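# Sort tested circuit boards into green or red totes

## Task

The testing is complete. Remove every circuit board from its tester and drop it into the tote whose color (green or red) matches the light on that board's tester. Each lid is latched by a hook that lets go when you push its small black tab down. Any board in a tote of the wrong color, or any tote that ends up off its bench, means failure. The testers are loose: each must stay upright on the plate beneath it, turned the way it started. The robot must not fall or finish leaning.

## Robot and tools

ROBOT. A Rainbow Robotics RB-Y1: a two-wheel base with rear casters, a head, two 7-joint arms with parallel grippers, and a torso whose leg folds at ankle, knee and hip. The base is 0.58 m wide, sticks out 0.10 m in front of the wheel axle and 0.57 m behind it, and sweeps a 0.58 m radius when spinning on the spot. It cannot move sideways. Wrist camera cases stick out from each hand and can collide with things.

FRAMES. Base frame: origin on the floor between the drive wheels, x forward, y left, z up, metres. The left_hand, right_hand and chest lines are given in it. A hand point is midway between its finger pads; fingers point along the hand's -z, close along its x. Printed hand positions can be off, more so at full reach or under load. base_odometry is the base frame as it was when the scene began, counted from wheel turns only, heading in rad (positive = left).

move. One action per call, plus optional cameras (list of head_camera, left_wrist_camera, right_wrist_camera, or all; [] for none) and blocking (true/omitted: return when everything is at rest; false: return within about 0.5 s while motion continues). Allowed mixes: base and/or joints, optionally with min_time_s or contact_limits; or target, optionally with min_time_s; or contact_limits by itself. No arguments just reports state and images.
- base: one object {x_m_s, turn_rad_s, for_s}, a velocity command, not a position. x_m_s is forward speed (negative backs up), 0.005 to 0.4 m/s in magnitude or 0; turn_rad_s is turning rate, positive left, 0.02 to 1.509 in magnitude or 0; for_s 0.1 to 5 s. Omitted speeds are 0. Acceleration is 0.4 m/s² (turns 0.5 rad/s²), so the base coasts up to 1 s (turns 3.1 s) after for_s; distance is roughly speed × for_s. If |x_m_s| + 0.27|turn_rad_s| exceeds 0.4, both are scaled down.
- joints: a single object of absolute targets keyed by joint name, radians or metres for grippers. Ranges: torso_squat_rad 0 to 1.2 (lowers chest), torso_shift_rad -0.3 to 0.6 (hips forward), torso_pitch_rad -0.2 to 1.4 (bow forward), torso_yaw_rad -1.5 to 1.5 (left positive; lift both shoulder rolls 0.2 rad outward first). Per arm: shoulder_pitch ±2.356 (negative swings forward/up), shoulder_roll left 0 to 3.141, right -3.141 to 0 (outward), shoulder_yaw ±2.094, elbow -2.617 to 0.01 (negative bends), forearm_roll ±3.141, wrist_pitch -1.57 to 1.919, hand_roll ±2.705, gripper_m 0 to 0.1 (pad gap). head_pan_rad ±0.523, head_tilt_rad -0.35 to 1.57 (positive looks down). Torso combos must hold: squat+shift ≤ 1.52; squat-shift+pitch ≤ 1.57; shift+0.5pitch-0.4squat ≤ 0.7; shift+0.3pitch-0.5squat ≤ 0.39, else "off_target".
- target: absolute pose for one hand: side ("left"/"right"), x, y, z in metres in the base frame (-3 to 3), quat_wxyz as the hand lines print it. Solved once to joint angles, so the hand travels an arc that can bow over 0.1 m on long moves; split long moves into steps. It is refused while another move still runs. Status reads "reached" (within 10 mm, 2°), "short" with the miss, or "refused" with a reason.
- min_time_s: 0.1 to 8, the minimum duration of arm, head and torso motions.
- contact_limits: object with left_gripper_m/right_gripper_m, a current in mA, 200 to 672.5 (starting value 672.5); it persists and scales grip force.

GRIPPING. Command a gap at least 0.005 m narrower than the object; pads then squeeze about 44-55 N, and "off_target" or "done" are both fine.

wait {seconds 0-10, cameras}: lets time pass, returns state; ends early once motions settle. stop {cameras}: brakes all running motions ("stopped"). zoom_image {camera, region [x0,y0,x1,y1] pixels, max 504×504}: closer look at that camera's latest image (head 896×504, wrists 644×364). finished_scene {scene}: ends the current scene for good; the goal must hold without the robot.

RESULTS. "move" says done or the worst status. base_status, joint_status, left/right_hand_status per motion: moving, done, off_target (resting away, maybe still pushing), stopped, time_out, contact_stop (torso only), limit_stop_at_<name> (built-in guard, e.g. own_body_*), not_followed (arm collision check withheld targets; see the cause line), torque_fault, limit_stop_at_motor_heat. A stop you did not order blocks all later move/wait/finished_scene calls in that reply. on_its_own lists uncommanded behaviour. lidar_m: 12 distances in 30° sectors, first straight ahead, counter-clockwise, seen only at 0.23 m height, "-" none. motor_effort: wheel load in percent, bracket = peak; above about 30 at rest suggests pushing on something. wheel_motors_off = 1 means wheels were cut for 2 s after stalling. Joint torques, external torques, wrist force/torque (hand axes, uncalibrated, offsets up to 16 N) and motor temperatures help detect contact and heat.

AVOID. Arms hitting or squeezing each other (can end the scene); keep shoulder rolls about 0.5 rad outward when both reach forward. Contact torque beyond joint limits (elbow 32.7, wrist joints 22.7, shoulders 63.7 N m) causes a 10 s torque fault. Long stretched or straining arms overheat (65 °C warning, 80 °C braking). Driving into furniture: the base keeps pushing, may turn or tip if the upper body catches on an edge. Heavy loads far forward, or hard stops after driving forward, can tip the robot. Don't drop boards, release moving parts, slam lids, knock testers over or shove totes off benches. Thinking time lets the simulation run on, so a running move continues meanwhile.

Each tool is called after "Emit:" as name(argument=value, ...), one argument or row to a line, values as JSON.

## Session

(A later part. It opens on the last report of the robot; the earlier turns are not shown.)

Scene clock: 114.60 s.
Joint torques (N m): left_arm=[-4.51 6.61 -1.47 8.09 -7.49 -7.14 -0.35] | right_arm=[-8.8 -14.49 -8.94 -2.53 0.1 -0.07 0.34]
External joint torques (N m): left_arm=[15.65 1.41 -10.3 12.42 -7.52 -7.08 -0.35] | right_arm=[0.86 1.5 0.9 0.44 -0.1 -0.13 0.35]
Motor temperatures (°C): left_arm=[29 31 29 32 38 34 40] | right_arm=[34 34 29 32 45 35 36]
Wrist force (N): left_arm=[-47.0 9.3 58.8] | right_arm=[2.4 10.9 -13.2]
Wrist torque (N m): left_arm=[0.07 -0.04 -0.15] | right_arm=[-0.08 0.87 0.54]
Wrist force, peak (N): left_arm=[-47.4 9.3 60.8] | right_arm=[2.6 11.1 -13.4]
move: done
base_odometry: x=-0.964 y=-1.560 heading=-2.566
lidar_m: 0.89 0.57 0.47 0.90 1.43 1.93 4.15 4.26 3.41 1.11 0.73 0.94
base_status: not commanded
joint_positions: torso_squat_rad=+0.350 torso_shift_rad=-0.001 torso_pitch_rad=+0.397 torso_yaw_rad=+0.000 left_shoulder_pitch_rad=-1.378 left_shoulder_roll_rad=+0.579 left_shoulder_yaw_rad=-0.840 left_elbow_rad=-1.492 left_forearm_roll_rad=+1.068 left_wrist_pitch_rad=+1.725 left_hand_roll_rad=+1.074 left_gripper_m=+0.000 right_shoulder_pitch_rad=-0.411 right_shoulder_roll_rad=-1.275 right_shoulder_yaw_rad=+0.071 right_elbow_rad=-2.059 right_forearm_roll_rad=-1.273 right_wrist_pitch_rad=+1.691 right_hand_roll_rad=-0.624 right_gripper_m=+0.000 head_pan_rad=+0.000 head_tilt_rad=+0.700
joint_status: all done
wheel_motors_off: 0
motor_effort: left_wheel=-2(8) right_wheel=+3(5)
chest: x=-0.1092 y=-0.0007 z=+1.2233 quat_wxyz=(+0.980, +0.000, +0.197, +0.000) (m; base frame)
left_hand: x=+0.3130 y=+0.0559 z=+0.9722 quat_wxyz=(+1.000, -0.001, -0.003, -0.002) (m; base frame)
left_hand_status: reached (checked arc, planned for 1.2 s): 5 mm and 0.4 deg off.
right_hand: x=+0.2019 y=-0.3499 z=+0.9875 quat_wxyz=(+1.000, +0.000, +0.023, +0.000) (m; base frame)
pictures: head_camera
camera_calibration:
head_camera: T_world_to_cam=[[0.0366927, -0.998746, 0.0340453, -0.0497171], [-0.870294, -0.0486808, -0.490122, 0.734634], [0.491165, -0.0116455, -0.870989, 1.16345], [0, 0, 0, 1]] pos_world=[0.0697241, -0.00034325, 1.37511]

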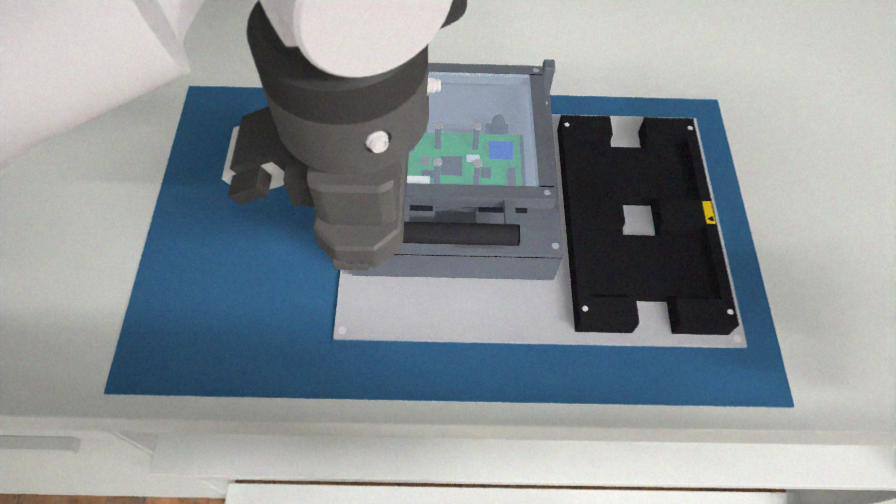

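Lid appears to have popped already. Retreat and check.

Emit:
move(
  target={"side":"left","x":0.305,"y":0.057,"z":1.02,"quat_wxyz":[1,0,0,0]},
  min_time_s=0.8,
  cameras=[],
)

Emit:
move(
  target={"side":"left","x":0.28,"y":0.34,"z":1.06,"quat_wxyz":[1,0,0,0]},
  cameras=[],
)

Emit:
move(
  target={"side":"right","x":0.265,"y":-0.08,"z":1.09,"quat_wxyz":[0.924,0,-0.383,0]},
  cameras=["head_camera"],
)

Emit:
zoom_image(
  camera="head_camera",
  region=[330, 150, 580, 290],
)

Scene clock: 122.10 s.
Joint torques (N m): left_arm=[-19.7 6.58 9.84 -3.9 0.25 0.18 0.37] | right_arm=[-8.62 -14.39 -8.86 -2.39 0.07 -0.15 0.35]
External joint torques (N m): left_arm=[0.41 1.1 0.8 -0.08 0.21 0.23 0.37] | right_arm=[1.01 1.59 0.96 0.59 -0.13 -0.21 0.36]
Motor temperatures (°C): left_arm=[29 31 29 32 38 34 40] | right_arm=[34 34 29 32 45 35 36]
Wrist force (N): left_arm=[-1.9 -0.1 -9.5] | right_arm=[2.5 10.7 -12.8]
Wrist torque (N m): left_arm=[-0.06 -0.45 -0.20] | right_arm=[-0.05 0.88 0.53]
Wrist force, peak (N): left_arm=[-47.5 9.2 60.6] | right_arm=[2.6 11.3 -13.2]
move: done
base_odometry: x=-0.964 y=-1.560 heading=-2.566
lidar_m: 0.90 0.58 0.46 0.89 1.42 1.93 4.15 4.27 3.40 1.12 0.72 0.93
base_status: not commanded
joint_positions: torso_squat_rad=+0.350 torso_shift_rad=+0.000 torso_pitch_rad=+0.400 torso_yaw_rad=+0.000 left_shoulder_pitch_rad=-1.436 left_shoulder_roll_rad=+0.613 left_shoulder_yaw_rad=-0.786 left_elbow_rad=-1.578 left_forearm_roll_rad=+1.146 left_wrist_pitch_rad=+1.839 left_hand_roll_rad=+1.137 left_gripper_m=+0.000 right_shoulder_pitch_rad=-0.411 right_shoulder_roll_rad=-1.275 right_shoulder_yaw_rad=+0.071 right_elbow_rad=-2.059 right_forearm_roll_rad=-1.273 right_wrist_pitch_rad=+1.691 right_hand_roll_rad=-0.624 right_gripper_m=+0.000 head_pan_rad=+0.000 head_tilt_rad=+0.700
joint_status: all done
wheel_motors_off: 0
motor_effort: left_wheel=-5(6) right_wheel=+2(6)
chest: x=-0.1076 y=-0.0007 z=+1.2231 quat_wxyz=(+0.980, +0.000, +0.199, +0.000) (m; base frame)
left_hand: x=+0.3061 y=+0.0569 z=+1.0184 quat_wxyz=(+1.000, +0.000, +0.001, +0.000) (m; base frame)
left_hand_status: reached (checked arc, planned for 0.8 s): 2 mm and 0.2 deg off.
right_hand: x=+0.2028 y=-0.3499 z=+0.9865 quat_wxyz=(+1.000, +0.000, +0.024, +0.000) (m; base frame)
pictures: none
No camera images: "cameras" was empty.

Scene clock: 123.63 s.
Joint torques (N m): left_arm=[-11.86 13.21 10.53 -1.21 0.07 -0.26 0.48] | right_arm=[-8.71 -14.35 -8.73 -2.56 -0.02 -0.05 0.39]
External joint torques (N m): left_arm=[1.48 -1.27 0.21 -0.43 0.05 -0.18 0.48] | right_arm=[0.91 1.64 1.1 0.43 -0.22 -0.11 0.4]
Motor temperatures (°C): left_arm=[29 31 29 32 38 34 40] | right_arm=[34 34 29 32 45 35 36]
Wrist force (N): left_arm=[-1.7 0.0 -9.4] | right_arm=[2.5 11.0 -13.5]
Wrist torque (N m): left_arm=[-0.03 -0.37 -0.16] | right_arm=[-0.09 0.87 0.53]
Wrist force, peak (N): left_arm=[-2.2 1.2 -9.6] | right_arm=[2.7 11.2 -13.3]
move: done
base_odometry: x=-0.964 y=-1.560 heading=-2.566
lidar_m: 0.89 0.57 0.46 0.89 1.42 1.93 4.15 4.27 3.39 1.11 0.73 0.94
base_status: not commanded
joint_positions: torso_squat_rad=+0.350 torso_shift_rad=+0.000 torso_pitch_rad=+0.400 torso_yaw_rad=+0.000 left_shoulder_pitch_rad=-0.960 left_shoulder_roll_rad=+1.442 left_shoulder_yaw_rad=-0.451 left_elbow_rad=-1.817 left_forearm_roll_rad=+1.492 left_wrist_pitch_rad=+1.651 left_hand_roll_rad=+0.620 left_gripper_m=+0.000 right_shoulder_pitch_rad=-0.411 right_shoulder_roll_rad=-1.275 right_shoulder_yaw_rad=+0.071 right_elbow_rad=-2.059 right_forearm_roll_rad=-1.273 right_wrist_pitch_rad=+1.691 right_hand_roll_rad=-0.624 right_gripper_m=+0.000 head_pan_rad=+0.000 head_tilt_rad=+0.700
joint_status: all done
wheel_motors_off: 0
motor_effort: left_wheel=-5(7) right_wheel=+3(4)
chest: x=-0.1076 y=-0.0007 z=+1.2231 quat_wxyz=(+0.980, +0.000, +0.199, +0.000) (m; base frame)
left_hand: x=+0.2801 y=+0.3401 z=+1.0601 quat_wxyz=(+1.000, +0.000, +0.000, +0.000) (m; base frame)
left_hand_status: reached (checked arc, planned for 1.2 s): 0 mm and 0.1 deg off.
right_hand: x=+0.2029 y=-0.3499 z=+0.9864 quat_wxyz=(+1.000, +0.000, +0.024, +0.000) (m; base frame)
pictures: none
No camera images: "cameras" was empty.

Scene clock: 123.93 s.
Joint torques (N m): left_arm=[-12.09 13.33 10.6 -1.18 0.11 -0.31 0.46] | right_arm=[-8.49 -14.83 -8.76 -2.53 -0.01 -0.06 0.41]
External joint torques (N m): left_arm=[1.25 -1.14 0.28 -0.4 0.09 -0.24 0.46] | right_arm=[1.14 1.15 1.07 0.46 -0.21 -0.12 0.41]
Motor temperatures (°C): left_arm=[29 31 29 32 38 34 40] | right_arm=[34 34 29 32 45 35 36]
Wrist force (N): left_arm=[-1.7 0.3 -9.5] | right_arm=[2.5 11.0 -12.9]
Wrist torque (N m): left_arm=[-0.07 -0.34 -0.16] | right_arm=[-0.09 0.86 0.52]
Wrist force, peak (N): left_arm=[-1.8 0.2 -9.6] | right_arm=[2.6 11.1 -13.2]
move: refused
base_odometry: x=-0.964 y=-1.560 heading=-2.566
lidar_m: 0.89 0.58 0.47 0.88 1.43 1.92 4.15 4.26 3.40 1.11 0.72 0.93
base_status: not commanded
joint_positions: torso_squat_rad=+0.350 torso_shift_rad=+0.000 torso_pitch_rad=+0.400 torso_yaw_rad=+0.000 left_shoulder_pitch_rad=-0.960 left_shoulder_roll_rad=+1.442 left_shoulder_yaw_rad=-0.451 left_elbow_rad=-1.817 left_forearm_roll_rad=+1.492 left_wrist_pitch_rad=+1.651 left_hand_roll_rad=+0.620 left_gripper_m=+0.000 right_shoulder_pitch_rad=-0.411 right_shoulder_roll_rad=-1.275 right_shoulder_yaw_rad=+0.071 right_elbow_rad=-2.059 right_forearm_roll_rad=-1.273 right_wrist_pitch_rad=+1.691 right_hand_roll_rad=-0.624 right_gripper_m=+0.000 head_pan_rad=+0.000 head_tilt_rad=+0.700
joint_status: not commanded
wheel_motors_off: 0
motor_effort: left_wheel=-6(7) right_wheel=+2(4)
chest: x=-0.1076 y=-0.0007 z=+1.2231 quat_wxyz=(+0.980, +0.000, +0.199, +0.000) (m; base frame)
left_hand: x=+0.2801 y=+0.3401 z=+1.0601 quat_wxyz=(+1.000, +0.000, +0.000, +0.000) (m; base frame)
right_hand: x=+0.2029 y=-0.3499 z=+0.9864 quat_wxyz=(+1.000, +0.000, +0.024, +0.000) (m; base frame)
right_hand_status: refused: the posture found for that pose stands 18 mm from the torso (limit 20 mm). Nothing moved. The solve starts from where the arm stands: from another posture it may find a clear one.
pictures: head_camera
camera_calibration:
head_camera: T_world_to_cam=[[0.0366444, -0.998748, 0.0340523, -0.0497553], [-0.871669, -0.0486093, -0.487679, 0.732809], [0.488723, -0.0118116, -0.872359, 1.16383], [0, 0, 0, 1]] pos_world=[0.0717994, -0.000324962, 1.37435]

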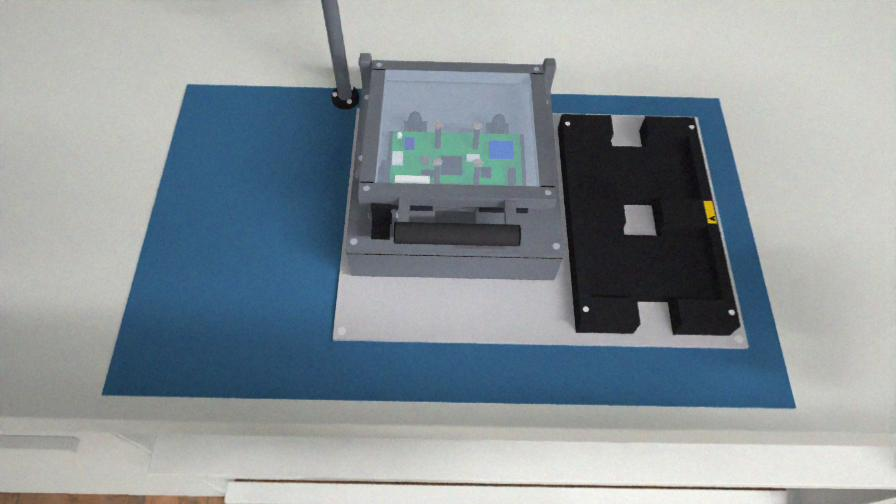

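Scaled by 2.016 from the camera's 896x504 image, which has a finer 1280x720 frame.

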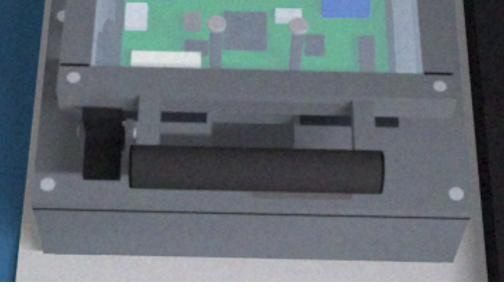

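Emit:
move(
  target={"side":"right","x":0.27,"y":-0.2,"z":1.12,"quat_wxyz":[1,0,0,0]},
  cameras=[],
)

Emit:
move(
  target={"side":"right","x":0.27,"y":-0.08,"z":1.09,"quat_wxyz":[0.924,0,-0.383,0]},
  cameras=[],
)

Emit:
move(
  target={"side":"right","x":0.226,"y":-0.031,"z":1.0,"quat_wxyz":[0.924,0,-0.383,0]},
  cameras=[],
)

Emit:
move(
  target={"side":"right","x":0.226,"y":-0.031,"z":0.94,"quat_wxyz":[0.924,0,-0.383,0]},
  cameras=["head_camera"],
)

Scene clock: 132.27 s.
Joint torques (N m): left_arm=[-11.99 13.15 10.7 -1.19 0.15 -0.23 0.51] | right_arm=[-15.66 -8.46 -8.91 0.02 -0.03 -0.11 0.18]
External joint torques (N m): left_arm=[1.35 -1.33 0.37 -0.41 0.13 -0.16 0.51] | right_arm=[2.09 1.71 1.09 0.84 -0.26 -0.09 0.18]
Motor temperatures (°C): left_arm=[29 32 30 32 38 34 40] | right_arm=[34 34 29 32 45 35 36]
Wrist force (N): left_arm=[-1.6 0.0 -9.5] | right_arm=[2.3 10.9 -13.3]
Wrist torque (N m): left_arm=[-0.04 -0.34 -0.15] | right_arm=[-0.08 0.86 0.54]
Wrist force, peak (N): left_arm=[-1.6 0.1 -9.9] | right_arm=[2.4 10.6 -13.9]
move: done
base_odometry: x=-0.964 y=-1.560 heading=-2.566
lidar_m: 0.90 0.57 0.47 0.89 1.42 1.93 4.15 4.26 3.40 1.11 0.73 0.94
base_status: not commanded
joint_positions: torso_squat_rad=+0.350 torso_shift_rad=+0.000 torso_pitch_rad=+0.400 torso_yaw_rad=+0.000 left_shoulder_pitch_rad=-0.960 left_shoulder_roll_rad=+1.442 left_shoulder_yaw_rad=-0.451 left_elbow_rad=-1.817 left_forearm_roll_rad=+1.492 left_wrist_pitch_rad=+1.651 left_hand_roll_rad=+0.620 left_gripper_m=+0.000 right_shoulder_pitch_rad=-1.375 right_shoulder_roll_rad=-1.153 right_shoulder_yaw_rad=+0.580 right_elbow_rad=-1.950 right_forearm_roll_rad=-1.536 right_wrist_pitch_rad=+1.919 right_hand_roll_rad=-1.099 right_gripper_m=+0.000 head_pan_rad=+0.000 head_tilt_rad=+0.700
joint_status: all done
wheel_motors_off: 0
motor_effort: left_wheel=-5(8) right_wheel=+3(4)
chest: x=-0.1076 y=-0.0007 z=+1.2231 quat_wxyz=(+0.980, +0.000, +0.199, +0.000) (m; base frame)
left_hand: x=+0.2801 y=+0.3401 z=+1.0601 quat_wxyz=(+1.000, +0.000, +0.000, +0.000) (m; base frame)
right_hand: x=+0.2702 y=-0.2006 z=+1.1205 quat_wxyz=(+1.000, +0.002, -0.003, -0.001) (m; base frame)
right_hand_status: reached (checked arc, planned for 1.3 s): 1 mm and 0.4 deg off.
pictures: none
No camera images: "cameras" was empty.

Scene clock: 133.73 s.
Joint torques (N m): left_arm=[-11.92 12.97 10.64 -0.94 0.15 -0.16 0.47] | right_arm=[-15.94 -5.14 -8.44 -1.88 0.87 0.15 0.49]
External joint torques (N m): left_arm=[1.41 -1.5 0.32 -0.16 0.13 -0.09 0.47] | right_arm=[0.12 0.43 0.5 0.51 -0.64 -0.05 0.45]
Motor temperatures (°C): left_arm=[29 32 30 32 38 34 40] | right_arm=[35 34 29 32 45 35 36]
Wrist force (N): left_arm=[-1.8 0.3 -9.4] | right_arm=[-2.5 10.2 -11.5]
Wrist torque (N m): left_arm=[-0.06 -0.37 -0.16] | right_arm=[-0.01 0.58 0.50]
Wrist force, peak (N): left_arm=[-2.0 0.3 -9.8] | right_arm=[0.6 11.9 -13.4]
move: done
base_odometry: x=-0.964 y=-1.560 heading=-2.566
lidar_m: 0.89 0.58 0.46 0.88 1.43 1.93 4.15 4.26 3.41 1.10 0.73 0.94
base_status: not commanded
joint_positions: torso_squat_rad=+0.350 torso_shift_rad=+0.000 torso_pitch_rad=+0.400 torso_yaw_rad=+0.000 left_shoulder_pitch_rad=-0.960 left_shoulder_roll_rad=+1.442 left_shoulder_yaw_rad=-0.451 left_elbow_rad=-1.817 left_forearm_roll_rad=+1.492 left_wrist_pitch_rad=+1.651 left_hand_roll_rad=+0.620 left_gripper_m=+0.000 right_shoulder_pitch_rad=-1.460 right_shoulder_roll_rad=-0.868 right_shoulder_yaw_rad=+1.098 right_elbow_rad=-2.473 right_forearm_roll_rad=-0.549 right_wrist_pitch_rad=+1.919 right_hand_roll_rad=-1.711 right_gripper_m=+0.000 head_pan_rad=+0.000 head_tilt_rad=+0.700
joint_status: all done
wheel_motors_off: 0
motor_effort: left_wheel=-8(9) right_wheel=+2(4)
chest: x=-0.1076 y=-0.0007 z=+1.2231 quat_wxyz=(+0.980, +0.000, +0.199, +0.000) (m; base frame)
left_hand: x=+0.2801 y=+0.3400 z=+1.0601 quat_wxyz=(+1.000, +0.000, +0.000, +0.000) (m; base frame)
right_hand: x=+0.2702 y=-0.0805 z=+1.0905 quat_wxyz=(+0.924, +0.004, -0.382, +0.002) (m; base frame)
right_hand_status: reached (checked arc, planned for 1.0 s): 1 mm and 0.6 deg off.
pictures: none
No camera images: "cameras" was empty.

Scene clock: 134.03 s.
Joint torques (N m): left_arm=[-12 13.13 10.49 -0.98 0.17 -0.19 0.45] | right_arm=[-15.85 -5.26 -7.9 -1.78 0.81 0.26 0.41]
External joint torques (N m): left_arm=[1.34 -1.34 0.17 -0.2 0.15 -0.11 0.45] | right_arm=[0.21 0.3 1.04 0.61 -0.7 0.06 0.37]
Motor temperatures (°C): left_arm=[29 32 30 32 38 34 40] | right_arm=[35 34 29 32 45 35 36]
Wrist force (N): left_arm=[-1.5 0.3 -9.5] | right_arm=[-2.4 10.4 -11.4]
Wrist torque (N m): left_arm=[-0.09 -0.35 -0.16] | right_arm=[-0.06 0.60 0.47]
Wrist force, peak (N): left_arm=[-1.8 0.2 -9.7] | right_arm=[-2.3 10.7 -11.7]
move: refused
base_odometry: x=-0.964 y=-1.560 heading=-2.566
lidar_m: 0.89 0.58 0.46 0.89 1.42 1.92 4.15 4.26 3.40 1.11 0.73 0.94
base_status: not commanded
joint_positions: torso_squat_rad=+0.350 torso_shift_rad=+0.000 torso_pitch_rad=+0.400 torso_yaw_rad=+0.000 left_shoulder_pitch_rad=-0.960 left_shoulder_roll_rad=+1.442 left_shoulder_yaw_rad=-0.451 left_elbow_rad=-1.817 left_forearm_roll_rad=+1.492 left_wrist_pitch_rad=+1.651 left_hand_roll_rad=+0.620 left_gripper_m=+0.000 right_shoulder_pitch_rad=-1.460 right_shoulder_roll_rad=-0.868 right_shoulder_yaw_rad=+1.098 right_elbow_rad=-2.473 right_forearm_roll_rad=-0.549 right_wrist_pitch_rad=+1.919 right_hand_roll_rad=-1.711 right_gripper_m=+0.000 head_pan_rad=+0.000 head_tilt_rad=+0.700
joint_status: not commanded
wheel_motors_off: 0
motor_effort: left_wheel=-7(8) right_wheel=+1(4)
chest: x=-0.1076 y=-0.0007 z=+1.2231 quat_wxyz=(+0.980, +0.000, +0.199, +0.000) (m; base frame)
left_hand: x=+0.2801 y=+0.3400 z=+1.0601 quat_wxyz=(+1.000, +0.000, +0.000, +0.000) (m; base frame)
right_hand: x=+0.2702 y=-0.0805 z=+1.0905 quat_wxyz=(+0.924, +0.004, -0.382, +0.002) (m; base frame)
right_hand_status: refused: the posture found for that pose stands 19 mm from the torso (limit 20 mm). Nothing moved. The solve starts from where the arm stands: from another posture it may find a clear one.
pictures: none
No camera images: "cameras" was empty.

not run: a stop that you did not command came earlier in this reply.

Emit:
move(
  target={"side":"right","x":0.232,"y":-0.038,"z":1.0,"quat_wxyz":[0.924,0,-0.383,0]},
  cameras=[],
)

Emit:
move(
  target={"side":"right","x":0.23,"y":-0.038,"z":0.94,"quat_wxyz":[0.924,0,-0.383,0]},
  cameras=["head_camera"],
)

Scene clock: 140.77 s.
Joint torques (N m): left_arm=[-12.15 13.2 10.48 -0.87 0.2 -0.2 0.44] | right_arm=[-13.39 -2.78 -7.97 -3.4 1.08 0.43 0.29]
External joint torques (N m): left_arm=[1.18 -1.27 0.16 -0.09 0.18 -0.13 0.44] | right_arm=[1.99 0.57 0.46 1.1 -0.37 -0.06 0.25]
Motor temperatures (°C): left_arm=[29 32 30 32 38 34 40] | right_arm=[35 34 29 32 45 35 36]
Wrist force (N): left_arm=[-1.8 0.3 -9.4] | right_arm=[-2.4 10.6 -11.6]
Wrist torque (N m): left_arm=[-0.09 -0.37 -0.16] | right_arm=[-0.05 0.56 0.49]
Wrist force, peak (N): left_arm=[-1.9 0.1 -9.7] | right_arm=[-3.4 11.2 -11.9]
move: done
base_odometry: x=-0.964 y=-1.560 heading=-2.566
lidar_m: 0.90 0.58 0.46 0.89 1.42 1.92 4.15 4.27 3.40 1.11 0.72 0.94
base_status: not commanded
joint_positions: torso_squat_rad=+0.350 torso_shift_rad=+0.000 torso_pitch_rad=+0.400 torso_yaw_rad=+0.000 left_shoulder_pitch_rad=-0.960 left_shoulder_roll_rad=+1.442 left_shoulder_yaw_rad=-0.451 left_elbow_rad=-1.817 left_forearm_roll_rad=+1.492 left_wrist_pitch_rad=+1.651 left_hand_roll_rad=+0.620 left_gripper_m=+0.000 right_shoulder_pitch_rad=-1.424 right_shoulder_roll_rad=-0.634 right_shoulder_yaw_rad=+1.457 right_elbow_rad=-2.330 right_forearm_roll_rad=-0.276 right_wrist_pitch_rad=+1.919 right_hand_roll_rad=-1.913 right_gripper_m=+0.000 head_pan_rad=+0.000 head_tilt_rad=+0.700
joint_status: all done
wheel_motors_off: 0
motor_effort: left_wheel=-7(9) right_wheel=+2(4)
chest: x=-0.1076 y=-0.0007 z=+1.2231 quat_wxyz=(+0.980, +0.000, +0.199, +0.000) (m; base frame)
left_hand: x=+0.2801 y=+0.3400 z=+1.0601 quat_wxyz=(+1.000, +0.000, +0.000, +0.000) (m; base frame)
right_hand: x=+0.2321 y=-0.0382 z=+1.0006 quat_wxyz=(+0.924, +0.003, -0.383, +0.002) (m; base frame)
right_hand_status: reached (checked arc, planned for 0.7 s): 1 mm and 0.4 deg off.
pictures: none
No camera images: "cameras" was empty.

Scene clock: 141.57 s.
Joint torques (N m): left_arm=[-11.78 13.01 10.31 -0.72 0.15 -0.16 0.44] | right_arm=[-13.66 -0.95 -7.75 -4.17 1.22 0.65 -0.15]
External joint torques (N m): left_arm=[1.55 -1.46 -0.01 0.06 0.13 -0.09 0.44] | right_arm=[1.25 1.82 0.32 1.06 -0.25 0.08 -0.19]
Motor temperatures (°C): left_arm=[29 32 30 32 38 34 40] | right_arm=[35 34 29 32 45 35 36]
Wrist force (N): left_arm=[-1.8 0.1 -9.5] | right_arm=[-2.2 10.6 -11.0]
Wrist torque (N m): left_arm=[-0.05 -0.37 -0.15] | right_arm=[-0.05 0.61 0.48]
Wrist force, peak (N): left_arm=[-1.9 0.4 -9.7] | right_arm=[-3.4 11.1 -11.5]
move: done
base_odometry: x=-0.964 y=-1.560 heading=-2.566
lidar_m: 0.89 0.57 0.47 0.89 1.43 1.93 4.15 4.26 3.40 1.11 0.73 0.94
base_status: not commanded
joint_positions: torso_squat_rad=+0.350 torso_shift_rad=+0.000 torso_pitch_rad=+0.400 torso_yaw_rad=+0.000 left_shoulder_pitch_rad=-0.960 left_shoulder_roll_rad=+1.442 left_shoulder_yaw_rad=-0.451 left_elbow_rad=-1.817 left_forearm_roll_rad=+1.492 left_wrist_pitch_rad=+1.651 left_hand_roll_rad=+0.620 left_gripper_m=+0.000 right_shoulder_pitch_rad=-1.347 right_shoulder_roll_rad=-0.594 right_shoulder_yaw_rad=+1.592 right_elbow_rad=-2.176 right_forearm_roll_rad=-0.135 right_wrist_pitch_rad=+1.797 right_hand_roll_rad=-1.964 right_gripper_m=+0.000 head_pan_rad=+0.000 head_tilt_rad=+0.700
joint_status: all done
wheel_motors_off: 0
motor_effort: left_wheel=-8(10) right_wheel=+2(4)
chest: x=-0.1076 y=-0.0007 z=+1.2231 quat_wxyz=(+0.980, +0.000, +0.199, +0.000) (m; base frame)
left_hand: x=+0.2801 y=+0.3400 z=+1.0601 quat_wxyz=(+1.000, +0.000, +0.000, +0.000) (m; base frame)
right_hand: x=+0.2301 y=-0.0381 z=+0.9401 quat_wxyz=(+0.924, +0.000, -0.383, +0.000) (m; base frame)
right_hand_status: reached (checked arc, planned for 0.5 s): 0 mm and 0.0 deg off.
pictures: head_camera
camera_calibration:
head_camera: T_world_to_cam=[[0.0365855, -0.998752, 0.0339949, -0.0497326], [-0.871681, -0.0485296, -0.487665, 0.732792], [0.488706, -0.0117913, -0.872369, 1.16384], [0, 0, 0, 1]] pos_world=[0.071807, -0.000385342, 1.37434]

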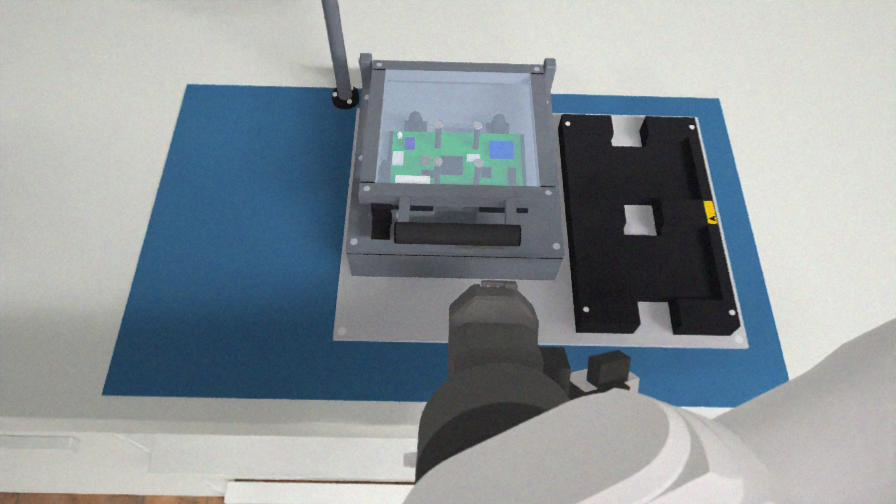

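Emit:
move(
  target={"side":"right","x":0.299,"y":-0.028,"z":0.94,"quat_wxyz":[0.924,0,-0.383,0]},
  min_time_s=1,
  cameras=["head_camera"],
)

Emit:
move(
  target={"side":"right","x":0.311,"y":-0.028,"z":0.995,"quat_wxyz":[0.924,0,-0.383,0]},
  min_time_s=1,
  cameras=["head_camera"],
)

Emit:
move(
  target={"side":"right","x":0.341,"y":-0.028,"z":1.045,"quat_wxyz":[0.924,0,-0.383,0]},
  min_time_s=1,
  cameras=["head_camera"],
)

Scene clock: 150.27 s.
Joint torques (N m): left_arm=[-12.13 13.14 10.62 -0.84 0.26 -0.26 0.52] | right_arm=[-18.15 -6.36 -10.18 -0.79 1.95 0.37 0.27]
External joint torques (N m): left_arm=[1.2 -1.33 0.3 -0.06 0.24 -0.19 0.52] | right_arm=[-0.67 -2.51 -0.94 3.4 0.4 -0.05 0.23]
Motor temperatures (°C): left_arm=[29 32 30 32 38 34 40] | right_arm=[35 34 29 32 45 35 36]
Wrist force (N): left_arm=[-1.7 0.0 -9.3] | right_arm=[-3.9 10.3 -1.3]
Wrist torque (N m): left_arm=[-0.05 -0.35 -0.16] | right_arm=[-0.02 0.61 0.49]
Wrist force, peak (N): left_arm=[-1.5 0.2 -9.9] | right_arm=[-20.6 4.7 9.8]
move: done
base_odometry: x=-0.964 y=-1.560 heading=-2.566
lidar_m: 0.89 0.58 0.47 0.88 1.42 1.93 4.15 4.26 3.40 1.12 0.72 0.93
base_status: not commanded
joint_positions: torso_squat_rad=+0.350 torso_shift_rad=+0.000 torso_pitch_rad=+0.400 torso_yaw_rad=+0.000 left_shoulder_pitch_rad=-0.960 left_shoulder_roll_rad=+1.442 left_shoulder_yaw_rad=-0.451 left_elbow_rad=-1.817 left_forearm_roll_rad=+1.492 left_wrist_pitch_rad=+1.651 left_hand_roll_rad=+0.620 left_gripper_m=+0.000 right_shoulder_pitch_rad=-1.407 right_shoulder_roll_rad=-0.617 right_shoulder_yaw_rad=+1.498 right_elbow_rad=-1.971 right_forearm_roll_rad=-0.227 right_wrist_pitch_rad=+1.586 right_hand_roll_rad=-1.856 right_gripper_m=+0.000 head_pan_rad=+0.000 head_tilt_rad=+0.700
joint_status: all done
wheel_motors_off: 0
motor_effort: left_wheel=-8(9) right_wheel=+4(6)
chest: x=-0.1077 y=-0.0008 z=+1.2231 quat_wxyz=(+0.980, +0.000, +0.198, +0.000) (m; base frame)
left_hand: x=+0.2800 y=+0.3400 z=+1.0602 quat_wxyz=(+1.000, +0.000, +0.000, +0.000) (m; base frame)
right_hand: x=+0.2983 y=-0.0276 z=+0.9400 quat_wxyz=(+0.924, +0.000, -0.383, +0.000) (m; base frame)
right_hand_status: reached (checked arc, planned for 1.0 s): 1 mm and 0.1 deg off.
pictures: head_camera
camera_calibration:
head_camera: T_world_to_cam=[[0.0365461, -0.998753, 0.0339978, -0.0497479], [-0.87159, -0.0484989, -0.487831, 0.732879], [0.488872, -0.0118038, -0.872276, 1.16383], [0, 0, 0, 1]] pos_world=[0.0716247, -0.000404501, 1.37439]

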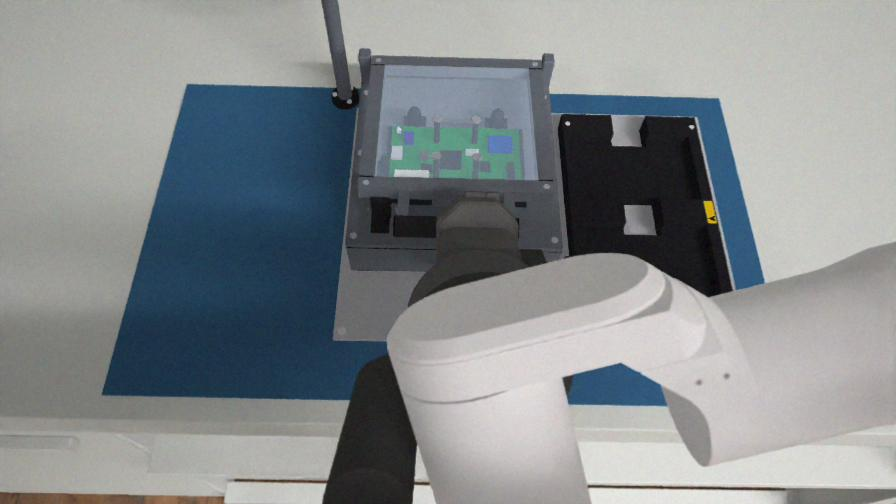

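Scene clock: 151.60 s.
Joint torques (N m): left_arm=[-11.91 13.13 10.44 -0.78 0.24 -0.23 0.52] | right_arm=[-20.01 -7.04 -11.75 -2.54 2.17 0.97 0.28]
External joint torques (N m): left_arm=[1.42 -1.34 0.12 0 0.22 -0.15 0.52] | right_arm=[-1.7 -2.46 -1.86 0.94 0.59 0.64 0.24]
Motor temperatures (°C): left_arm=[29 32 30 32 38 34 40] | right_arm=[35 34 29 32 45 35 36]
Wrist force (N): left_arm=[-1.7 0.1 -9.3] | right_arm=[-7.9 11.9 -11.2]
Wrist torque (N m): left_arm=[-0.05 -0.36 -0.17] | right_arm=[-0.07 0.54 0.45]
Wrist force, peak (N): left_arm=[-1.6 0.0 -9.7] | right_arm=[-7.8 12.3 -12.7]
move: done
base_odometry: x=-0.964 y=-1.560 heading=-2.566
lidar_m: 0.89 0.58 0.47 0.89 1.43 1.92 4.15 4.27 3.41 1.11 0.72 0.94
base_status: not commanded
joint_positions: torso_squat_rad=+0.350 torso_shift_rad=+0.000 torso_pitch_rad=+0.400 torso_yaw_rad=+0.000 left_shoulder_pitch_rad=-0.960 left_shoulder_roll_rad=+1.442 left_shoulder_yaw_rad=-0.451 left_elbow_rad=-1.817 left_forearm_roll_rad=+1.492 left_wrist_pitch_rad=+1.651 left_hand_roll_rad=+0.620 left_gripper_m=+0.000 right_shoulder_pitch_rad=-1.490 right_shoulder_roll_rad=-0.672 right_shoulder_yaw_rad=+1.392 right_elbow_rad=-2.063 right_forearm_roll_rad=-0.357 right_wrist_pitch_rad=+1.654 right_hand_roll_rad=-1.792 right_gripper_m=+0.000 head_pan_rad=+0.000 head_tilt_rad=+0.700
joint_status: all done
wheel_motors_off: 0
motor_effort: left_wheel=-6(9) right_wheel=+4(6)
chest: x=-0.1076 y=-0.0008 z=+1.2231 quat_wxyz=(+0.980, +0.000, +0.199, +0.000) (m; base frame)
left_hand: x=+0.2801 y=+0.3400 z=+1.0601 quat_wxyz=(+1.000, +0.000, +0.000, +0.000) (m; base frame)
right_hand: x=+0.3106 y=-0.0277 z=+0.9944 quat_wxyz=(+0.924, +0.000, -0.383, +0.001) (m; base frame)
right_hand_status: reached (checked arc, planned for 1.0 s): 1 mm and 0.1 deg off.
pictures: head_camera
camera_calibration:
head_camera: T_world_to_cam=[[0.0365615, -0.998753, 0.0339849, -0.0497355], [-0.871664, -0.0485042, -0.487698, 0.732797], [0.488739, -0.0117924, -0.87235, 1.16384], [0, 0, 0, 1]] pos_world=[0.0717573, -0.000405316, 1.37435]

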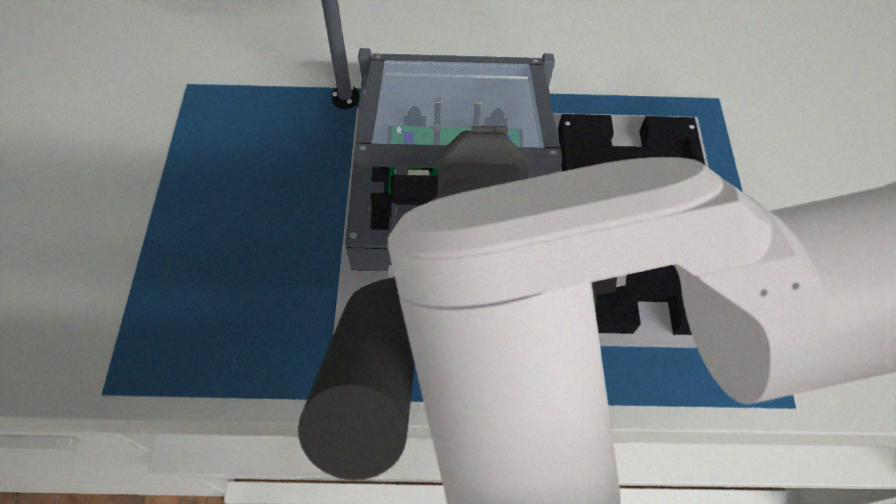

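Scene clock: 152.93 s.
Joint torques (N m): left_arm=[-12.01 13.22 10.59 -0.76 0.25 -0.17 0.45] | right_arm=[-20.79 -7.85 -12.26 -0.51 1.97 0.28 0.37]
External joint torques (N m): left_arm=[1.32 -1.25 0.27 0.02 0.23 -0.1 0.45] | right_arm=[-1.23 -2.36 -1.71 1.92 0.37 0.09 0.33]
Motor temperatures (°C): left_arm=[29 32 30 32 38 34 40] | right_arm=[35 34 29 32 45 35 36]
Wrist force (N): left_arm=[-1.8 0.3 -9.5] | right_arm=[-6.9 11.1 -11.3]
Wrist torque (N m): left_arm=[-0.07 -0.36 -0.17] | right_arm=[-0.07 0.58 0.44]
Wrist force, peak (N): left_arm=[-1.8 0.3 -9.7] | right_arm=[-7.5 12.1 -12.2]
move: done
base_odometry: x=-0.964 y=-1.560 heading=-2.566
lidar_m: 0.89 0.57 0.47 0.89 1.42 1.92 4.16 4.27 3.40 1.11 0.73 0.94
base_status: not commanded
joint_positions: torso_squat_rad=+0.350 torso_shift_rad=+0.000 torso_pitch_rad=+0.400 torso_yaw_rad=+0.000 left_shoulder_pitch_rad=-0.960 left_shoulder_roll_rad=+1.442 left_shoulder_yaw_rad=-0.451 left_elbow_rad=-1.817 left_forearm_roll_rad=+1.492 left_wrist_pitch_rad=+1.651 left_hand_roll_rad=+0.620 left_gripper_m=+0.000 right_shoulder_pitch_rad=-1.581 right_shoulder_roll_rad=-0.721 right_shoulder_yaw_rad=+1.277 right_elbow_rad=-2.043 right_forearm_roll_rad=-0.501 right_wrist_pitch_rad=+1.646 right_hand_roll_rad=-1.695 right_gripper_m=+0.000 head_pan_rad=+0.000 head_tilt_rad=+0.700
joint_status: all done
wheel_motors_off: 0
motor_effort: left_wheel=-6(8) right_wheel=+5(6)
chest: x=-0.1076 y=-0.0008 z=+1.2231 quat_wxyz=(+0.980, +0.000, +0.199, +0.000) (m; base frame)
left_hand: x=+0.2801 y=+0.3400 z=+1.0601 quat_wxyz=(+1.000, +0.000, +0.000, +0.000) (m; base frame)
right_hand: x=+0.3405 y=-0.0277 z=+1.0447 quat_wxyz=(+0.924, +0.000, -0.383, +0.000) (m; base frame)
right_hand_status: reached (checked arc, planned for 1.0 s): 1 mm and 0.1 deg off.
pictures: head_camera
camera_calibration:
head_camera: T_world_to_cam=[[0.0365617, -0.998753, 0.0339848, -0.0497354], [-0.871664, -0.0485043, -0.487698, 0.732797], [0.488739, -0.0117922, -0.87235, 1.16384], [0, 0, 0, 1]] pos_world=[0.0717572, -0.000405338, 1.37435]

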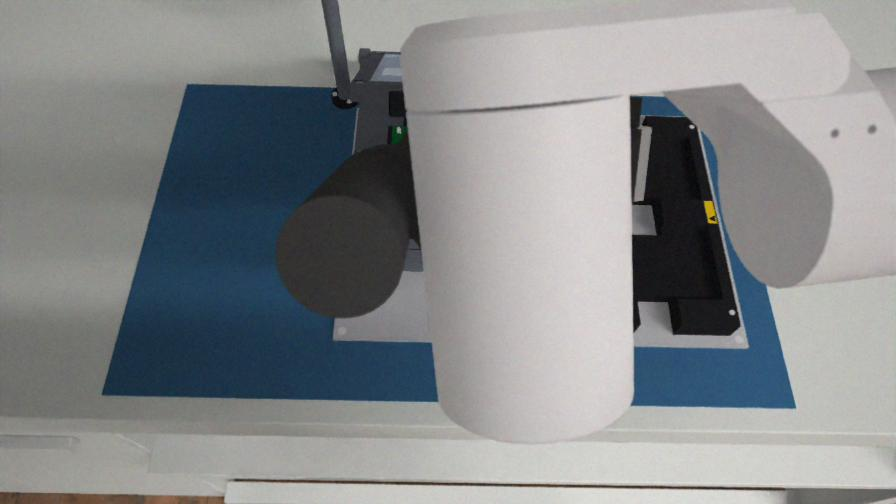

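Lid rising nicely.

Emit:
move(
  target={"side":"right","x":0.391,"y":-0.028,"z":1.095,"quat_wxyz":[0.924,0,-0.383,0]},
  min_time_s=1.2,
  cameras=[],
)

Emit:
move(
  target={"side":"right","x":0.451,"y":-0.028,"z":1.122,"quat_wxyz":[0.924,0,-0.383,0]},
  min_time_s=1.2,
  cameras=[],
)

Emit:
move(
  target={"side":"right","x":0.52,"y":-0.028,"z":1.12,"quat_wxyz":[0.924,0,-0.383,0]},
  min_time_s=1.8,
  cameras=["head_camera"],
)

Scene clock: 161.50 s.
Joint torques (N m): left_arm=[-12.17 13.47 10.61 -0.81 0.21 -0.24 0.42] | right_arm=[-23.18 -8.49 -12.77 0.14 2.28 -0.39 0.4]
External joint torques (N m): left_arm=[1.17 -1 0.29 -0.03 0.19 -0.16 0.42] | right_arm=[-1.77 -1.99 -1.62 1.55 0.66 -0.34 0.36]
Motor temperatures (°C): left_arm=[29 32 30 32 38 34 40] | right_arm=[35 34 29 32 45 35 36]
Wrist force (N): left_arm=[-1.8 0.1 -9.6] | right_arm=[-7.3 10.4 -11.5]
Wrist torque (N m): left_arm=[-0.05 -0.35 -0.17] | right_arm=[-0.04 0.68 0.46]
Wrist force, peak (N): left_arm=[-2.0 -0.1 -9.7] | right_arm=[-8.7 11.8 -12.3]
move: done
base_odometry: x=-0.964 y=-1.560 heading=-2.566
lidar_m: 0.89 0.58 0.46 0.89 1.42 1.93 4.15 4.27 3.40 1.11 0.73 0.93
base_status: not commanded
joint_positions: torso_squat_rad=+0.350 torso_shift_rad=+0.000 torso_pitch_rad=+0.400 torso_yaw_rad=+0.000 left_shoulder_pitch_rad=-0.960 left_shoulder_roll_rad=+1.442 left_shoulder_yaw_rad=-0.451 left_elbow_rad=-1.817 left_forearm_roll_rad=+1.492 left_wrist_pitch_rad=+1.651 left_hand_roll_rad=+0.620 left_gripper_m=+0.000 right_shoulder_pitch_rad=-1.678 right_shoulder_roll_rad=-0.751 right_shoulder_yaw_rad=+1.170 right_elbow_rad=-1.894 right_forearm_roll_rad=-0.637 right_wrist_pitch_rad=+1.574 right_hand_roll_rad=-1.537 right_gripper_m=+0.000 head_pan_rad=+0.000 head_tilt_rad=+0.700
joint_status: all done
wheel_motors_off: 0
motor_effort: left_wheel=-7(8) right_wheel=+4(6)
chest: x=-0.1076 y=-0.0008 z=+1.2231 quat_wxyz=(+0.980, +0.000, +0.199, +0.000) (m; base frame)
left_hand: x=+0.2801 y=+0.3400 z=+1.0601 quat_wxyz=(+1.000, +0.000, +0.000, +0.000) (m; base frame)
right_hand: x=+0.3901 y=-0.0281 z=+1.0948 quat_wxyz=(+0.924, +0.001, -0.383, +0.000) (m; base frame)
right_hand_status: reached (checked arc, planned for 1.2 s): 1 mm and 0.1 deg off.
pictures: none
No camera images: "cameras" was empty.

Scene clock: 163.03 s.
Joint torques (N m): left_arm=[-12.25 13.35 10.64 -0.83 0.17 -0.25 0.53] | right_arm=[-23.16 -5.38 -11.73 0.1 1.51 -0.68 0.26]
External joint torques (N m): left_arm=[1.09 -1.12 0.31 -0.05 0.15 -0.18 0.53] | right_arm=[0.5 1.98 -0.62 1.29 -0.08 -0.35 0.22]
Motor temperatures (°C): left_arm=[29 32 30 32 38 34 40] | right_arm=[35 34 29 32 45 35 36]
Wrist force (N): left_arm=[-1.7 0.3 -9.3] | right_arm=[-3.6 11.0 -10.7]
Wrist torque (N m): left_arm=[-0.08 -0.35 -0.17] | right_arm=[-0.08 0.60 0.49]
Wrist force, peak (N): left_arm=[-2.0 0.3 -9.7] | right_arm=[-6.8 12.4 -9.4]
move: done
base_odometry: x=-0.964 y=-1.560 heading=-2.566
lidar_m: 0.89 0.57 0.46 0.89 1.42 1.93 4.15 4.26 3.40 1.11 0.72 0.94
base_status: not commanded
joint_positions: torso_squat_rad=+0.350 torso_shift_rad=+0.000 torso_pitch_rad=+0.400 torso_yaw_rad=+0.000 left_shoulder_pitch_rad=-0.960 left_shoulder_roll_rad=+1.442 left_shoulder_yaw_rad=-0.451 left_elbow_rad=-1.817 left_forearm_roll_rad=+1.492 left_wrist_pitch_rad=+1.651 left_hand_roll_rad=+0.620 left_gripper_m=+0.000 right_shoulder_pitch_rad=-1.744 right_shoulder_roll_rad=-0.714 right_shoulder_yaw_rad=+1.112 right_elbow_rad=-1.618 right_forearm_roll_rad=-0.703 right_wrist_pitch_rad=+1.451 right_hand_roll_rad=-1.343 right_gripper_m=+0.000 head_pan_rad=+0.000 head_tilt_rad=+0.700
joint_status: all done
wheel_motors_off: 0
motor_effort: left_wheel=-8(8) right_wheel=+6(6)
chest: x=-0.1076 y=-0.0008 z=+1.2231 quat_wxyz=(+0.980, +0.000, +0.199, +0.000) (m; base frame)
left_hand: x=+0.2801 y=+0.3400 z=+1.0601 quat_wxyz=(+1.000, +0.000, +0.000, +0.000) (m; base frame)
right_hand: x=+0.4510 y=-0.0282 z=+1.1220 quat_wxyz=(+0.924, +0.000, -0.383, +0.000) (m; base frame)
right_hand_status: reached (checked arc, planned for 1.2 s): 0 mm and 0.0 deg off.
pictures: none
No camera images: "cameras" was empty.

Scene clock: 165.17 s.
Joint torques (N m): left_arm=[-12.21 12.96 10.74 -0.74 0.26 -0.24 0.42] | right_arm=[-24.67 -5.55 -9.65 -0.3 1.14 -1.47 0.29]
External joint torques (N m): left_arm=[1.12 -1.51 0.42 0.04 0.24 -0.17 0.42] | right_arm=[1.58 2.61 -0.01 1.38 -0.31 -0.83 0.25]
Motor temperatures (°C): left_arm=[29 32 30 32 38 34 40] | right_arm=[35 34 29 32 45 35 36]
Wrist force (N): left_arm=[-1.9 -0.1 -9.5] | right_arm=[-5.1 9.0 -5.0]
Wrist torque (N m): left_arm=[-0.03 -0.38 -0.16] | right_arm=[-0.12 0.68 0.48]
Wrist force, peak (N): left_arm=[-1.7 0.1 -9.8] | right_arm=[-2.4 11.4 -11.3]
move: done
base_odometry: x=-0.964 y=-1.560 heading=-2.566
lidar_m: 0.89 0.58 0.47 0.90 1.43 1.93 4.15 4.27 3.40 1.11 0.72 0.95
base_status: not commanded
joint_positions: torso_squat_rad=+0.350 torso_shift_rad=+0.000 torso_pitch_rad=+0.400 torso_yaw_rad=+0.000 left_shoulder_pitch_rad=-0.960 left_shoulder_roll_rad=+1.442 left_shoulder_yaw_rad=-0.451 left_elbow_rad=-1.817 left_forearm_roll_rad=+1.492 left_wrist_pitch_rad=+1.651 left_hand_roll_rad=+0.620 left_gripper_m=+0.000 right_shoulder_pitch_rad=-1.786 right_shoulder_roll_rad=-0.590 right_shoulder_yaw_rad=+1.085 right_elbow_rad=-1.203 right_forearm_roll_rad=-0.723 right_wrist_pitch_rad=+1.257 right_hand_roll_rad=-1.124 right_gripper_m=+0.000 head_pan_rad=+0.000 head_tilt_rad=+0.700
joint_status: all done
wheel_motors_off: 0
motor_effort: left_wheel=-7(9) right_wheel=+5(6)
chest: x=-0.1077 y=-0.0007 z=+1.2231 quat_wxyz=(+0.980, +0.000, +0.198, +0.000) (m; base frame)
left_hand: x=+0.2800 y=+0.3400 z=+1.0602 quat_wxyz=(+1.000, +0.000, +0.000, +0.000) (m; base frame)
right_hand: x=+0.5197 y=-0.0283 z=+1.1204 quat_wxyz=(+0.923, +0.000, -0.384, +0.000) (m; base frame)
right_hand_status: reached (checked arc, planned for 1.8 s): 1 mm and 0.1 deg off.
pictures: head_camera
camera_calibration:
head_camera: T_world_to_cam=[[0.0365758, -0.998752, 0.0339967, -0.0497359], [-0.871564, -0.0485249, -0.487875, 0.732938], [0.488916, -0.0117859, -0.872251, 1.16381], [0, 0, 0, 1]] pos_world=[0.0716167, -0.000391585, 1.37441]

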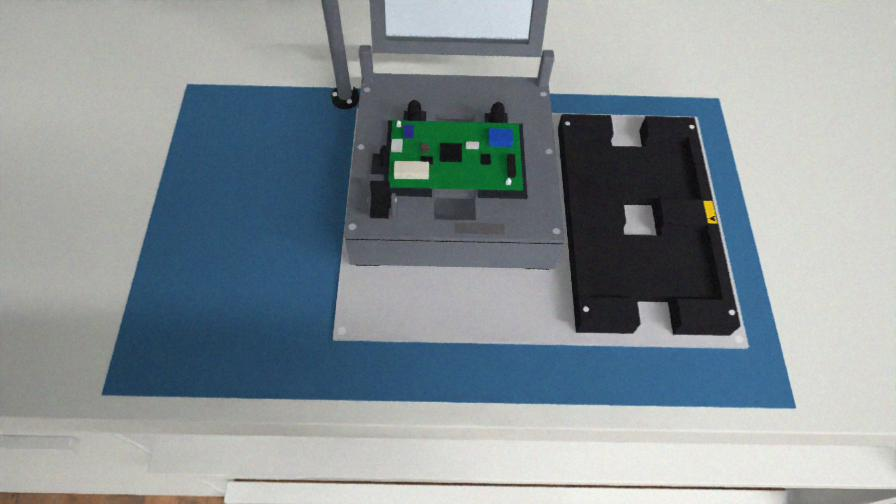

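Emit:
move(
  target={"side":"right","x":0.475,"y":-0.028,"z":1.125,"quat_wxyz":[0.924,0,-0.383,0]},
  min_time_s=1.5,
  cameras=["head_camera"],
)

Scene clock: 172.43 s.
Joint torques (N m): left_arm=[-12.09 12.96 10.52 -0.81 0.24 -0.2 0.47] | right_arm=[-20.91 -8.07 -9.36 -1.56 1.57 -0.3 -0.27]
External joint torques (N m): left_arm=[1.25 -1.51 0.2 -0.03 0.22 -0.13 0.47] | right_arm=[3.7 -0.4 1.43 -0.23 0.03 0.14 -0.31]
Motor temperatures (°C): left_arm=[29 32 30 32 38 34 40] | right_arm=[35 34 29 32 45 35 36]
Wrist force (N): left_arm=[-1.8 0.2 -9.5] | right_arm=[-2.1 10.9 -11.5]
Wrist torque (N m): left_arm=[-0.08 -0.37 -0.15] | right_arm=[-0.08 0.63 0.48]
Wrist force, peak (N): left_arm=[-1.9 0.3 -9.8] | right_arm=[-2.3 17.5 -2.7]
move: done
base_odometry: x=-0.964 y=-1.560 heading=-2.566
lidar_m: 0.89 0.56 0.47 0.90 1.43 1.93 4.15 4.26 3.41 1.11 0.73 0.94
base_status: not commanded
joint_positions: torso_squat_rad=+0.350 torso_shift_rad=+0.000 torso_pitch_rad=+0.400 torso_yaw_rad=+0.000 left_shoulder_pitch_rad=-0.960 left_shoulder_roll_rad=+1.442 left_shoulder_yaw_rad=-0.451 left_elbow_rad=-1.817 left_forearm_roll_rad=+1.492 left_wrist_pitch_rad=+1.651 left_hand_roll_rad=+0.620 left_gripper_m=+0.000 right_shoulder_pitch_rad=-1.761 right_shoulder_roll_rad=-0.676 right_shoulder_yaw_rad=+1.097 right_elbow_rad=-1.481 right_forearm_roll_rad=-0.716 right_wrist_pitch_rad=+1.393 right_hand_roll_rad=-1.262 right_gripper_m=+0.000 head_pan_rad=+0.000 head_tilt_rad=+0.700
joint_status: all done
wheel_motors_off: 0
motor_effort: left_wheel=-7(8) right_wheel=+4(6)
chest: x=-0.1076 y=-0.0007 z=+1.2231 quat_wxyz=(+0.980, +0.000, +0.199, +0.000) (m; base frame)
left_hand: x=+0.2801 y=+0.3400 z=+1.0602 quat_wxyz=(+1.000, +0.000, +0.000, +0.000) (m; base frame)
right_hand: x=+0.4755 y=-0.0276 z=+1.1251 quat_wxyz=(+0.924, +0.000, -0.382, +0.000) (m; base frame)
right_hand_status: reached (checked arc, planned for 1.5 s): 1 mm and 0.2 deg off.
pictures: head_camera
camera_calibration:
head_camera: T_world_to_cam=[[0.0366098, -0.998751, 0.0340129, -0.049738], [-0.871639, -0.0485605, -0.487738, 0.732854], [0.48878, -0.011791, -0.872327, 1.16382], [0, 0, 0, 1]] pos_world=[0.0717525, -0.00036548, 1.37436]

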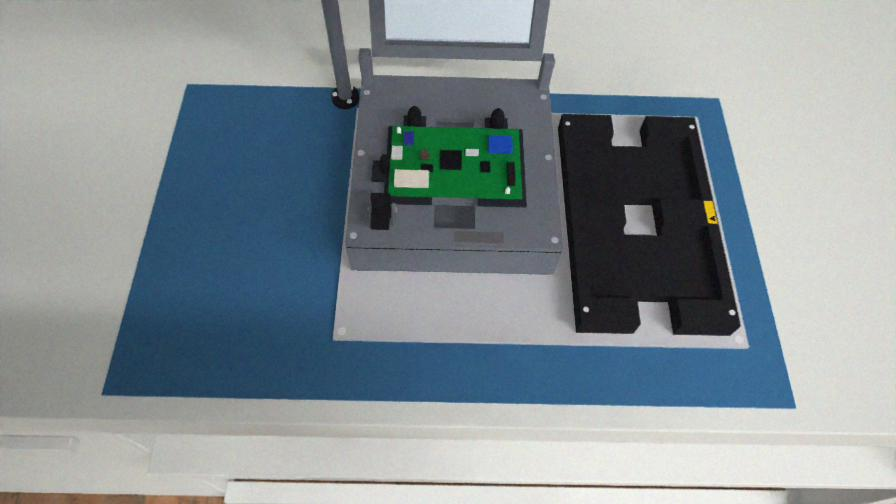

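Emit:
move(
  target={"side":"right","x":0.31,"y":-0.06,"z":1.16,"quat_wxyz":[1,0,0,0]},
  cameras=[],
)

Emit:
move(
  base={"x_m_s":0.15,"for_s":0.467},
  joints={"right_gripper_m":0.1},
  cameras=[],
)

Emit:
move(
  target={"side":"right","x":0.35,"y":-0.01,"z":1.04,"quat_wxyz":[1,0,0,0]},
  cameras=["head_camera","right_wrist_camera"],
)

Scene clock: 185.57 s.
Joint torques (N m): left_arm=[-11.92 13.26 10.62 -0.66 0.25 -0.2 0.46] | right_arm=[-21.1 -7.49 -9.68 -0.83 0.39 -0.3 0.16]
External joint torques (N m): left_arm=[1.42 -1.21 0.3 0.12 0.23 -0.13 0.46] | right_arm=[1.74 0.04 0.26 0 0.16 -0.3 0.16]
Motor temperatures (°C): left_arm=[29 32 30 32 38 34 40] | right_arm=[36 34 29 32 45 35 36]
Wrist force (N): left_arm=[-1.7 0.1 -9.5] | right_arm=[2.5 10.7 -13.3]
Wrist torque (N m): left_arm=[-0.06 -0.36 -0.16] | right_arm=[-0.02 0.90 0.54]
Wrist force, peak (N): left_arm=[-1.8 0.3 -9.8] | right_arm=[1.0 10.6 -13.7]
move: done
base_odometry: x=-0.964 y=-1.560 heading=-2.566
lidar_m: 0.89 0.57 0.47 0.89 1.42 1.92 4.15 4.26 3.40 1.11 0.73 0.94
base_status: not commanded
joint_positions: torso_squat_rad=+0.350 torso_shift_rad=+0.000 torso_pitch_rad=+0.400 torso_yaw_rad=+0.000 left_shoulder_pitch_rad=-0.960 left_shoulder_roll_rad=+1.442 left_shoulder_yaw_rad=-0.451 left_elbow_rad=-1.817 left_forearm_roll_rad=+1.492 left_wrist_pitch_rad=+1.651 left_hand_roll_rad=+0.620 left_gripper_m=+0.000 right_shoulder_pitch_rad=-1.833 right_shoulder_roll_rad=-0.762 right_shoulder_yaw_rad=+0.861 right_elbow_rad=-1.521 right_forearm_roll_rad=-1.536 right_wrist_pitch_rad=+1.919 right_hand_roll_rad=-1.210 right_gripper_m=+0.000 head_pan_rad=+0.000 head_tilt_rad=+0.700
joint_status: all done
wheel_motors_off: 0
motor_effort: left_wheel=-7(9) right_wheel=+4(5)
chest: x=-0.1076 y=-0.0007 z=+1.2231 quat_wxyz=(+0.980, +0.000, +0.199, +0.000) (m; base frame)
left_hand: x=+0.2801 y=+0.3400 z=+1.0601 quat_wxyz=(+1.000, +0.000, +0.000, +0.000) (m; base frame)
right_hand: x=+0.3102 y=-0.0594 z=+1.1608 quat_wxyz=(+1.000, +0.002, -0.002, +0.001) (m; base frame)
right_hand_status: reached (checked arc, planned for 0.8 s): 1 mm and 0.3 deg off.
pictures: none
No camera images: "cameras" was empty.

Scene clock: 187.27 s.
Joint torques (N m): left_arm=[-12.03 13.25 10.3 -0.7 0.26 -0.1 0.47] | right_arm=[-21.13 -7.22 -9.61 -0.61 0.3 -0.21 0.14]
External joint torques (N m): left_arm=[1.3 -1.23 -0.02 0.08 0.24 -0.03 0.47] | right_arm=[1.71 0.31 0.33 0.22 0.08 -0.2 0.14]
Motor temperatures (°C): left_arm=[29 32 30 32 38 34 40] | right_arm=[36 34 29 32 45 35 36]
Wrist force (N): left_arm=[-1.8 0.3 -9.5] | right_arm=[2.5 10.7 -13.2]
Wrist torque (N m): left_arm=[-0.09 -0.37 -0.17] | right_arm=[-0.05 0.89 0.53]
Wrist force, peak (N): left_arm=[-2.0 0.3 -9.8] | right_arm=[2.2 10.7 -13.9]
move: done
base_odometry: x=-1.022 y=-1.598 heading=-2.566
lidar_m: 0.83 0.58 0.43 0.63 1.43 1.93 4.22 4.33 3.40 0.70 0.73 0.85
base_status: done (sent for 0.47 of 0.47 s)
joint_positions: torso_squat_rad=+0.350 torso_shift_rad=+0.000 torso_pitch_rad=+0.400 torso_yaw_rad=+0.000 left_shoulder_pitch_rad=-0.960 left_shoulder_roll_rad=+1.442 left_shoulder_yaw_rad=-0.451 left_elbow_rad=-1.817 left_forearm_roll_rad=+1.492 left_wrist_pitch_rad=+1.651 left_hand_roll_rad=+0.620 left_gripper_m=+0.000 right_shoulder_pitch_rad=-1.833 right_shoulder_roll_rad=-0.762 right_shoulder_yaw_rad=+0.861 right_elbow_rad=-1.521 right_forearm_roll_rad=-1.535 right_wrist_pitch_rad=+1.919 right_hand_roll_rad=-1.210 right_gripper_m=+0.099 head_pan_rad=+0.000 head_tilt_rad=+0.700
joint_status: all done
wheel_motors_off: 0
motor_effort: left_wheel=+1(31) right_wheel=-1(25)
chest: x=-0.1076 y=-0.0007 z=+1.2231 quat_wxyz=(+0.980, +0.000, +0.199, +0.000) (m; base frame)
left_hand: x=+0.2801 y=+0.3400 z=+1.0601 quat_wxyz=(+1.000, +0.000, +0.000, +0.000) (m; base frame)
right_hand: x=+0.3102 y=-0.0594 z=+1.1607 quat_wxyz=(+1.000, +0.002, -0.002, +0.001) (m; base frame)
pictures: none
No camera images: "cameras" was empty.

Scene clock: 188.43 s.
Joint torques (N m): left_arm=[-12.06 13.22 10.6 -0.68 0.17 -0.21 0.5] | right_arm=[-23.31 -7.1 -8.82 -1.56 -0.04 0.2 -0.03]
External joint torques (N m): left_arm=[1.28 -1.26 0.28 0.11 0.15 -0.13 0.5] | right_arm=[1.5 0.06 0.27 0.82 -0.28 0.21 -0.03]
Motor temperatures (°C): left_arm=[29 32 30 32 38 34 40] | right_arm=[36 34 29 32 45 35 36]
Wrist force (N): left_arm=[-1.6 0.1 -9.4] | right_arm=[2.0 10.7 -13.5]
Wrist torque (N m): left_arm=[-0.06 -0.36 -0.16] | right_arm=[-0.04 0.81 0.53]
Wrist force, peak (N): left_arm=[-1.8 0.0 -9.8] | right_arm=[2.4 11.1 -14.8]
move: done
base_odometry: x=-1.022 y=-1.598 heading=-2.566
lidar_m: 0.82 0.57 0.43 0.63 1.42 1.93 4.22 4.33 3.40 0.71 0.72 0.87
base_status: not commanded
joint_positions: torso_squat_rad=+0.350 torso_shift_rad=+0.000 torso_pitch_rad=+0.400 torso_yaw_rad=+0.000 left_shoulder_pitch_rad=-0.960 left_shoulder_roll_rad=+1.442 left_shoulder_yaw_rad=-0.451 left_elbow_rad=-1.817 left_forearm_roll_rad=+1.492 left_wrist_pitch_rad=+1.651 left_hand_roll_rad=+0.620 left_gripper_m=+0.000 right_shoulder_pitch_rad=-1.737 right_shoulder_roll_rad=-0.512 right_shoulder_yaw_rad=+1.012 right_elbow_rad=-1.185 right_forearm_roll_rad=-1.322 right_wrist_pitch_rad=+1.676 right_hand_roll_rad=-1.054 right_gripper_m=+0.099 head_pan_rad=+0.000 head_tilt_rad=+0.700
joint_status: all done
wheel_motors_off: 0
motor_effort: left_wheel=+2(3) right_wheel=-1(3)
chest: x=-0.1076 y=-0.0007 z=+1.2231 quat_wxyz=(+0.980, +0.000, +0.199, +0.000) (m; base frame)
left_hand: x=+0.2801 y=+0.3400 z=+1.0601 quat_wxyz=(+1.000, +0.000, +0.000, +0.000) (m; base frame)
right_hand: x=+0.3499 y=-0.0099 z=+1.0401 quat_wxyz=(+1.000, +0.000, +0.000, +0.000) (m; base frame)
right_hand_status: reached (checked arc, planned for 0.7 s): 0 mm and 0.1 deg off.
pictures: head_camera, right_wrist_camera
camera_calibration:
head_camera: T_world_to_cam=[[0.0366208, -0.998751, 0.0339917, -0.04972], [-0.871695, -0.0485584, -0.487636, 0.732761], [0.488678, -0.0117728, -0.872385, 1.16385], [0, 0, 0, 1]] pos_world=[0.071819, -0.000374547, 1.37433]
right_wrist_camera: T_world_to_cam=[[-0.999637, 0.020158, -0.0178796, 0.371054], [0.0101106, 0.895693, 0.444558, -0.423813], [0.024976, 0.444216, -0.895572, 0.99886], [0, 0, 0, 1]] pos_world=[0.350257, -0.0715831, 1.08959]

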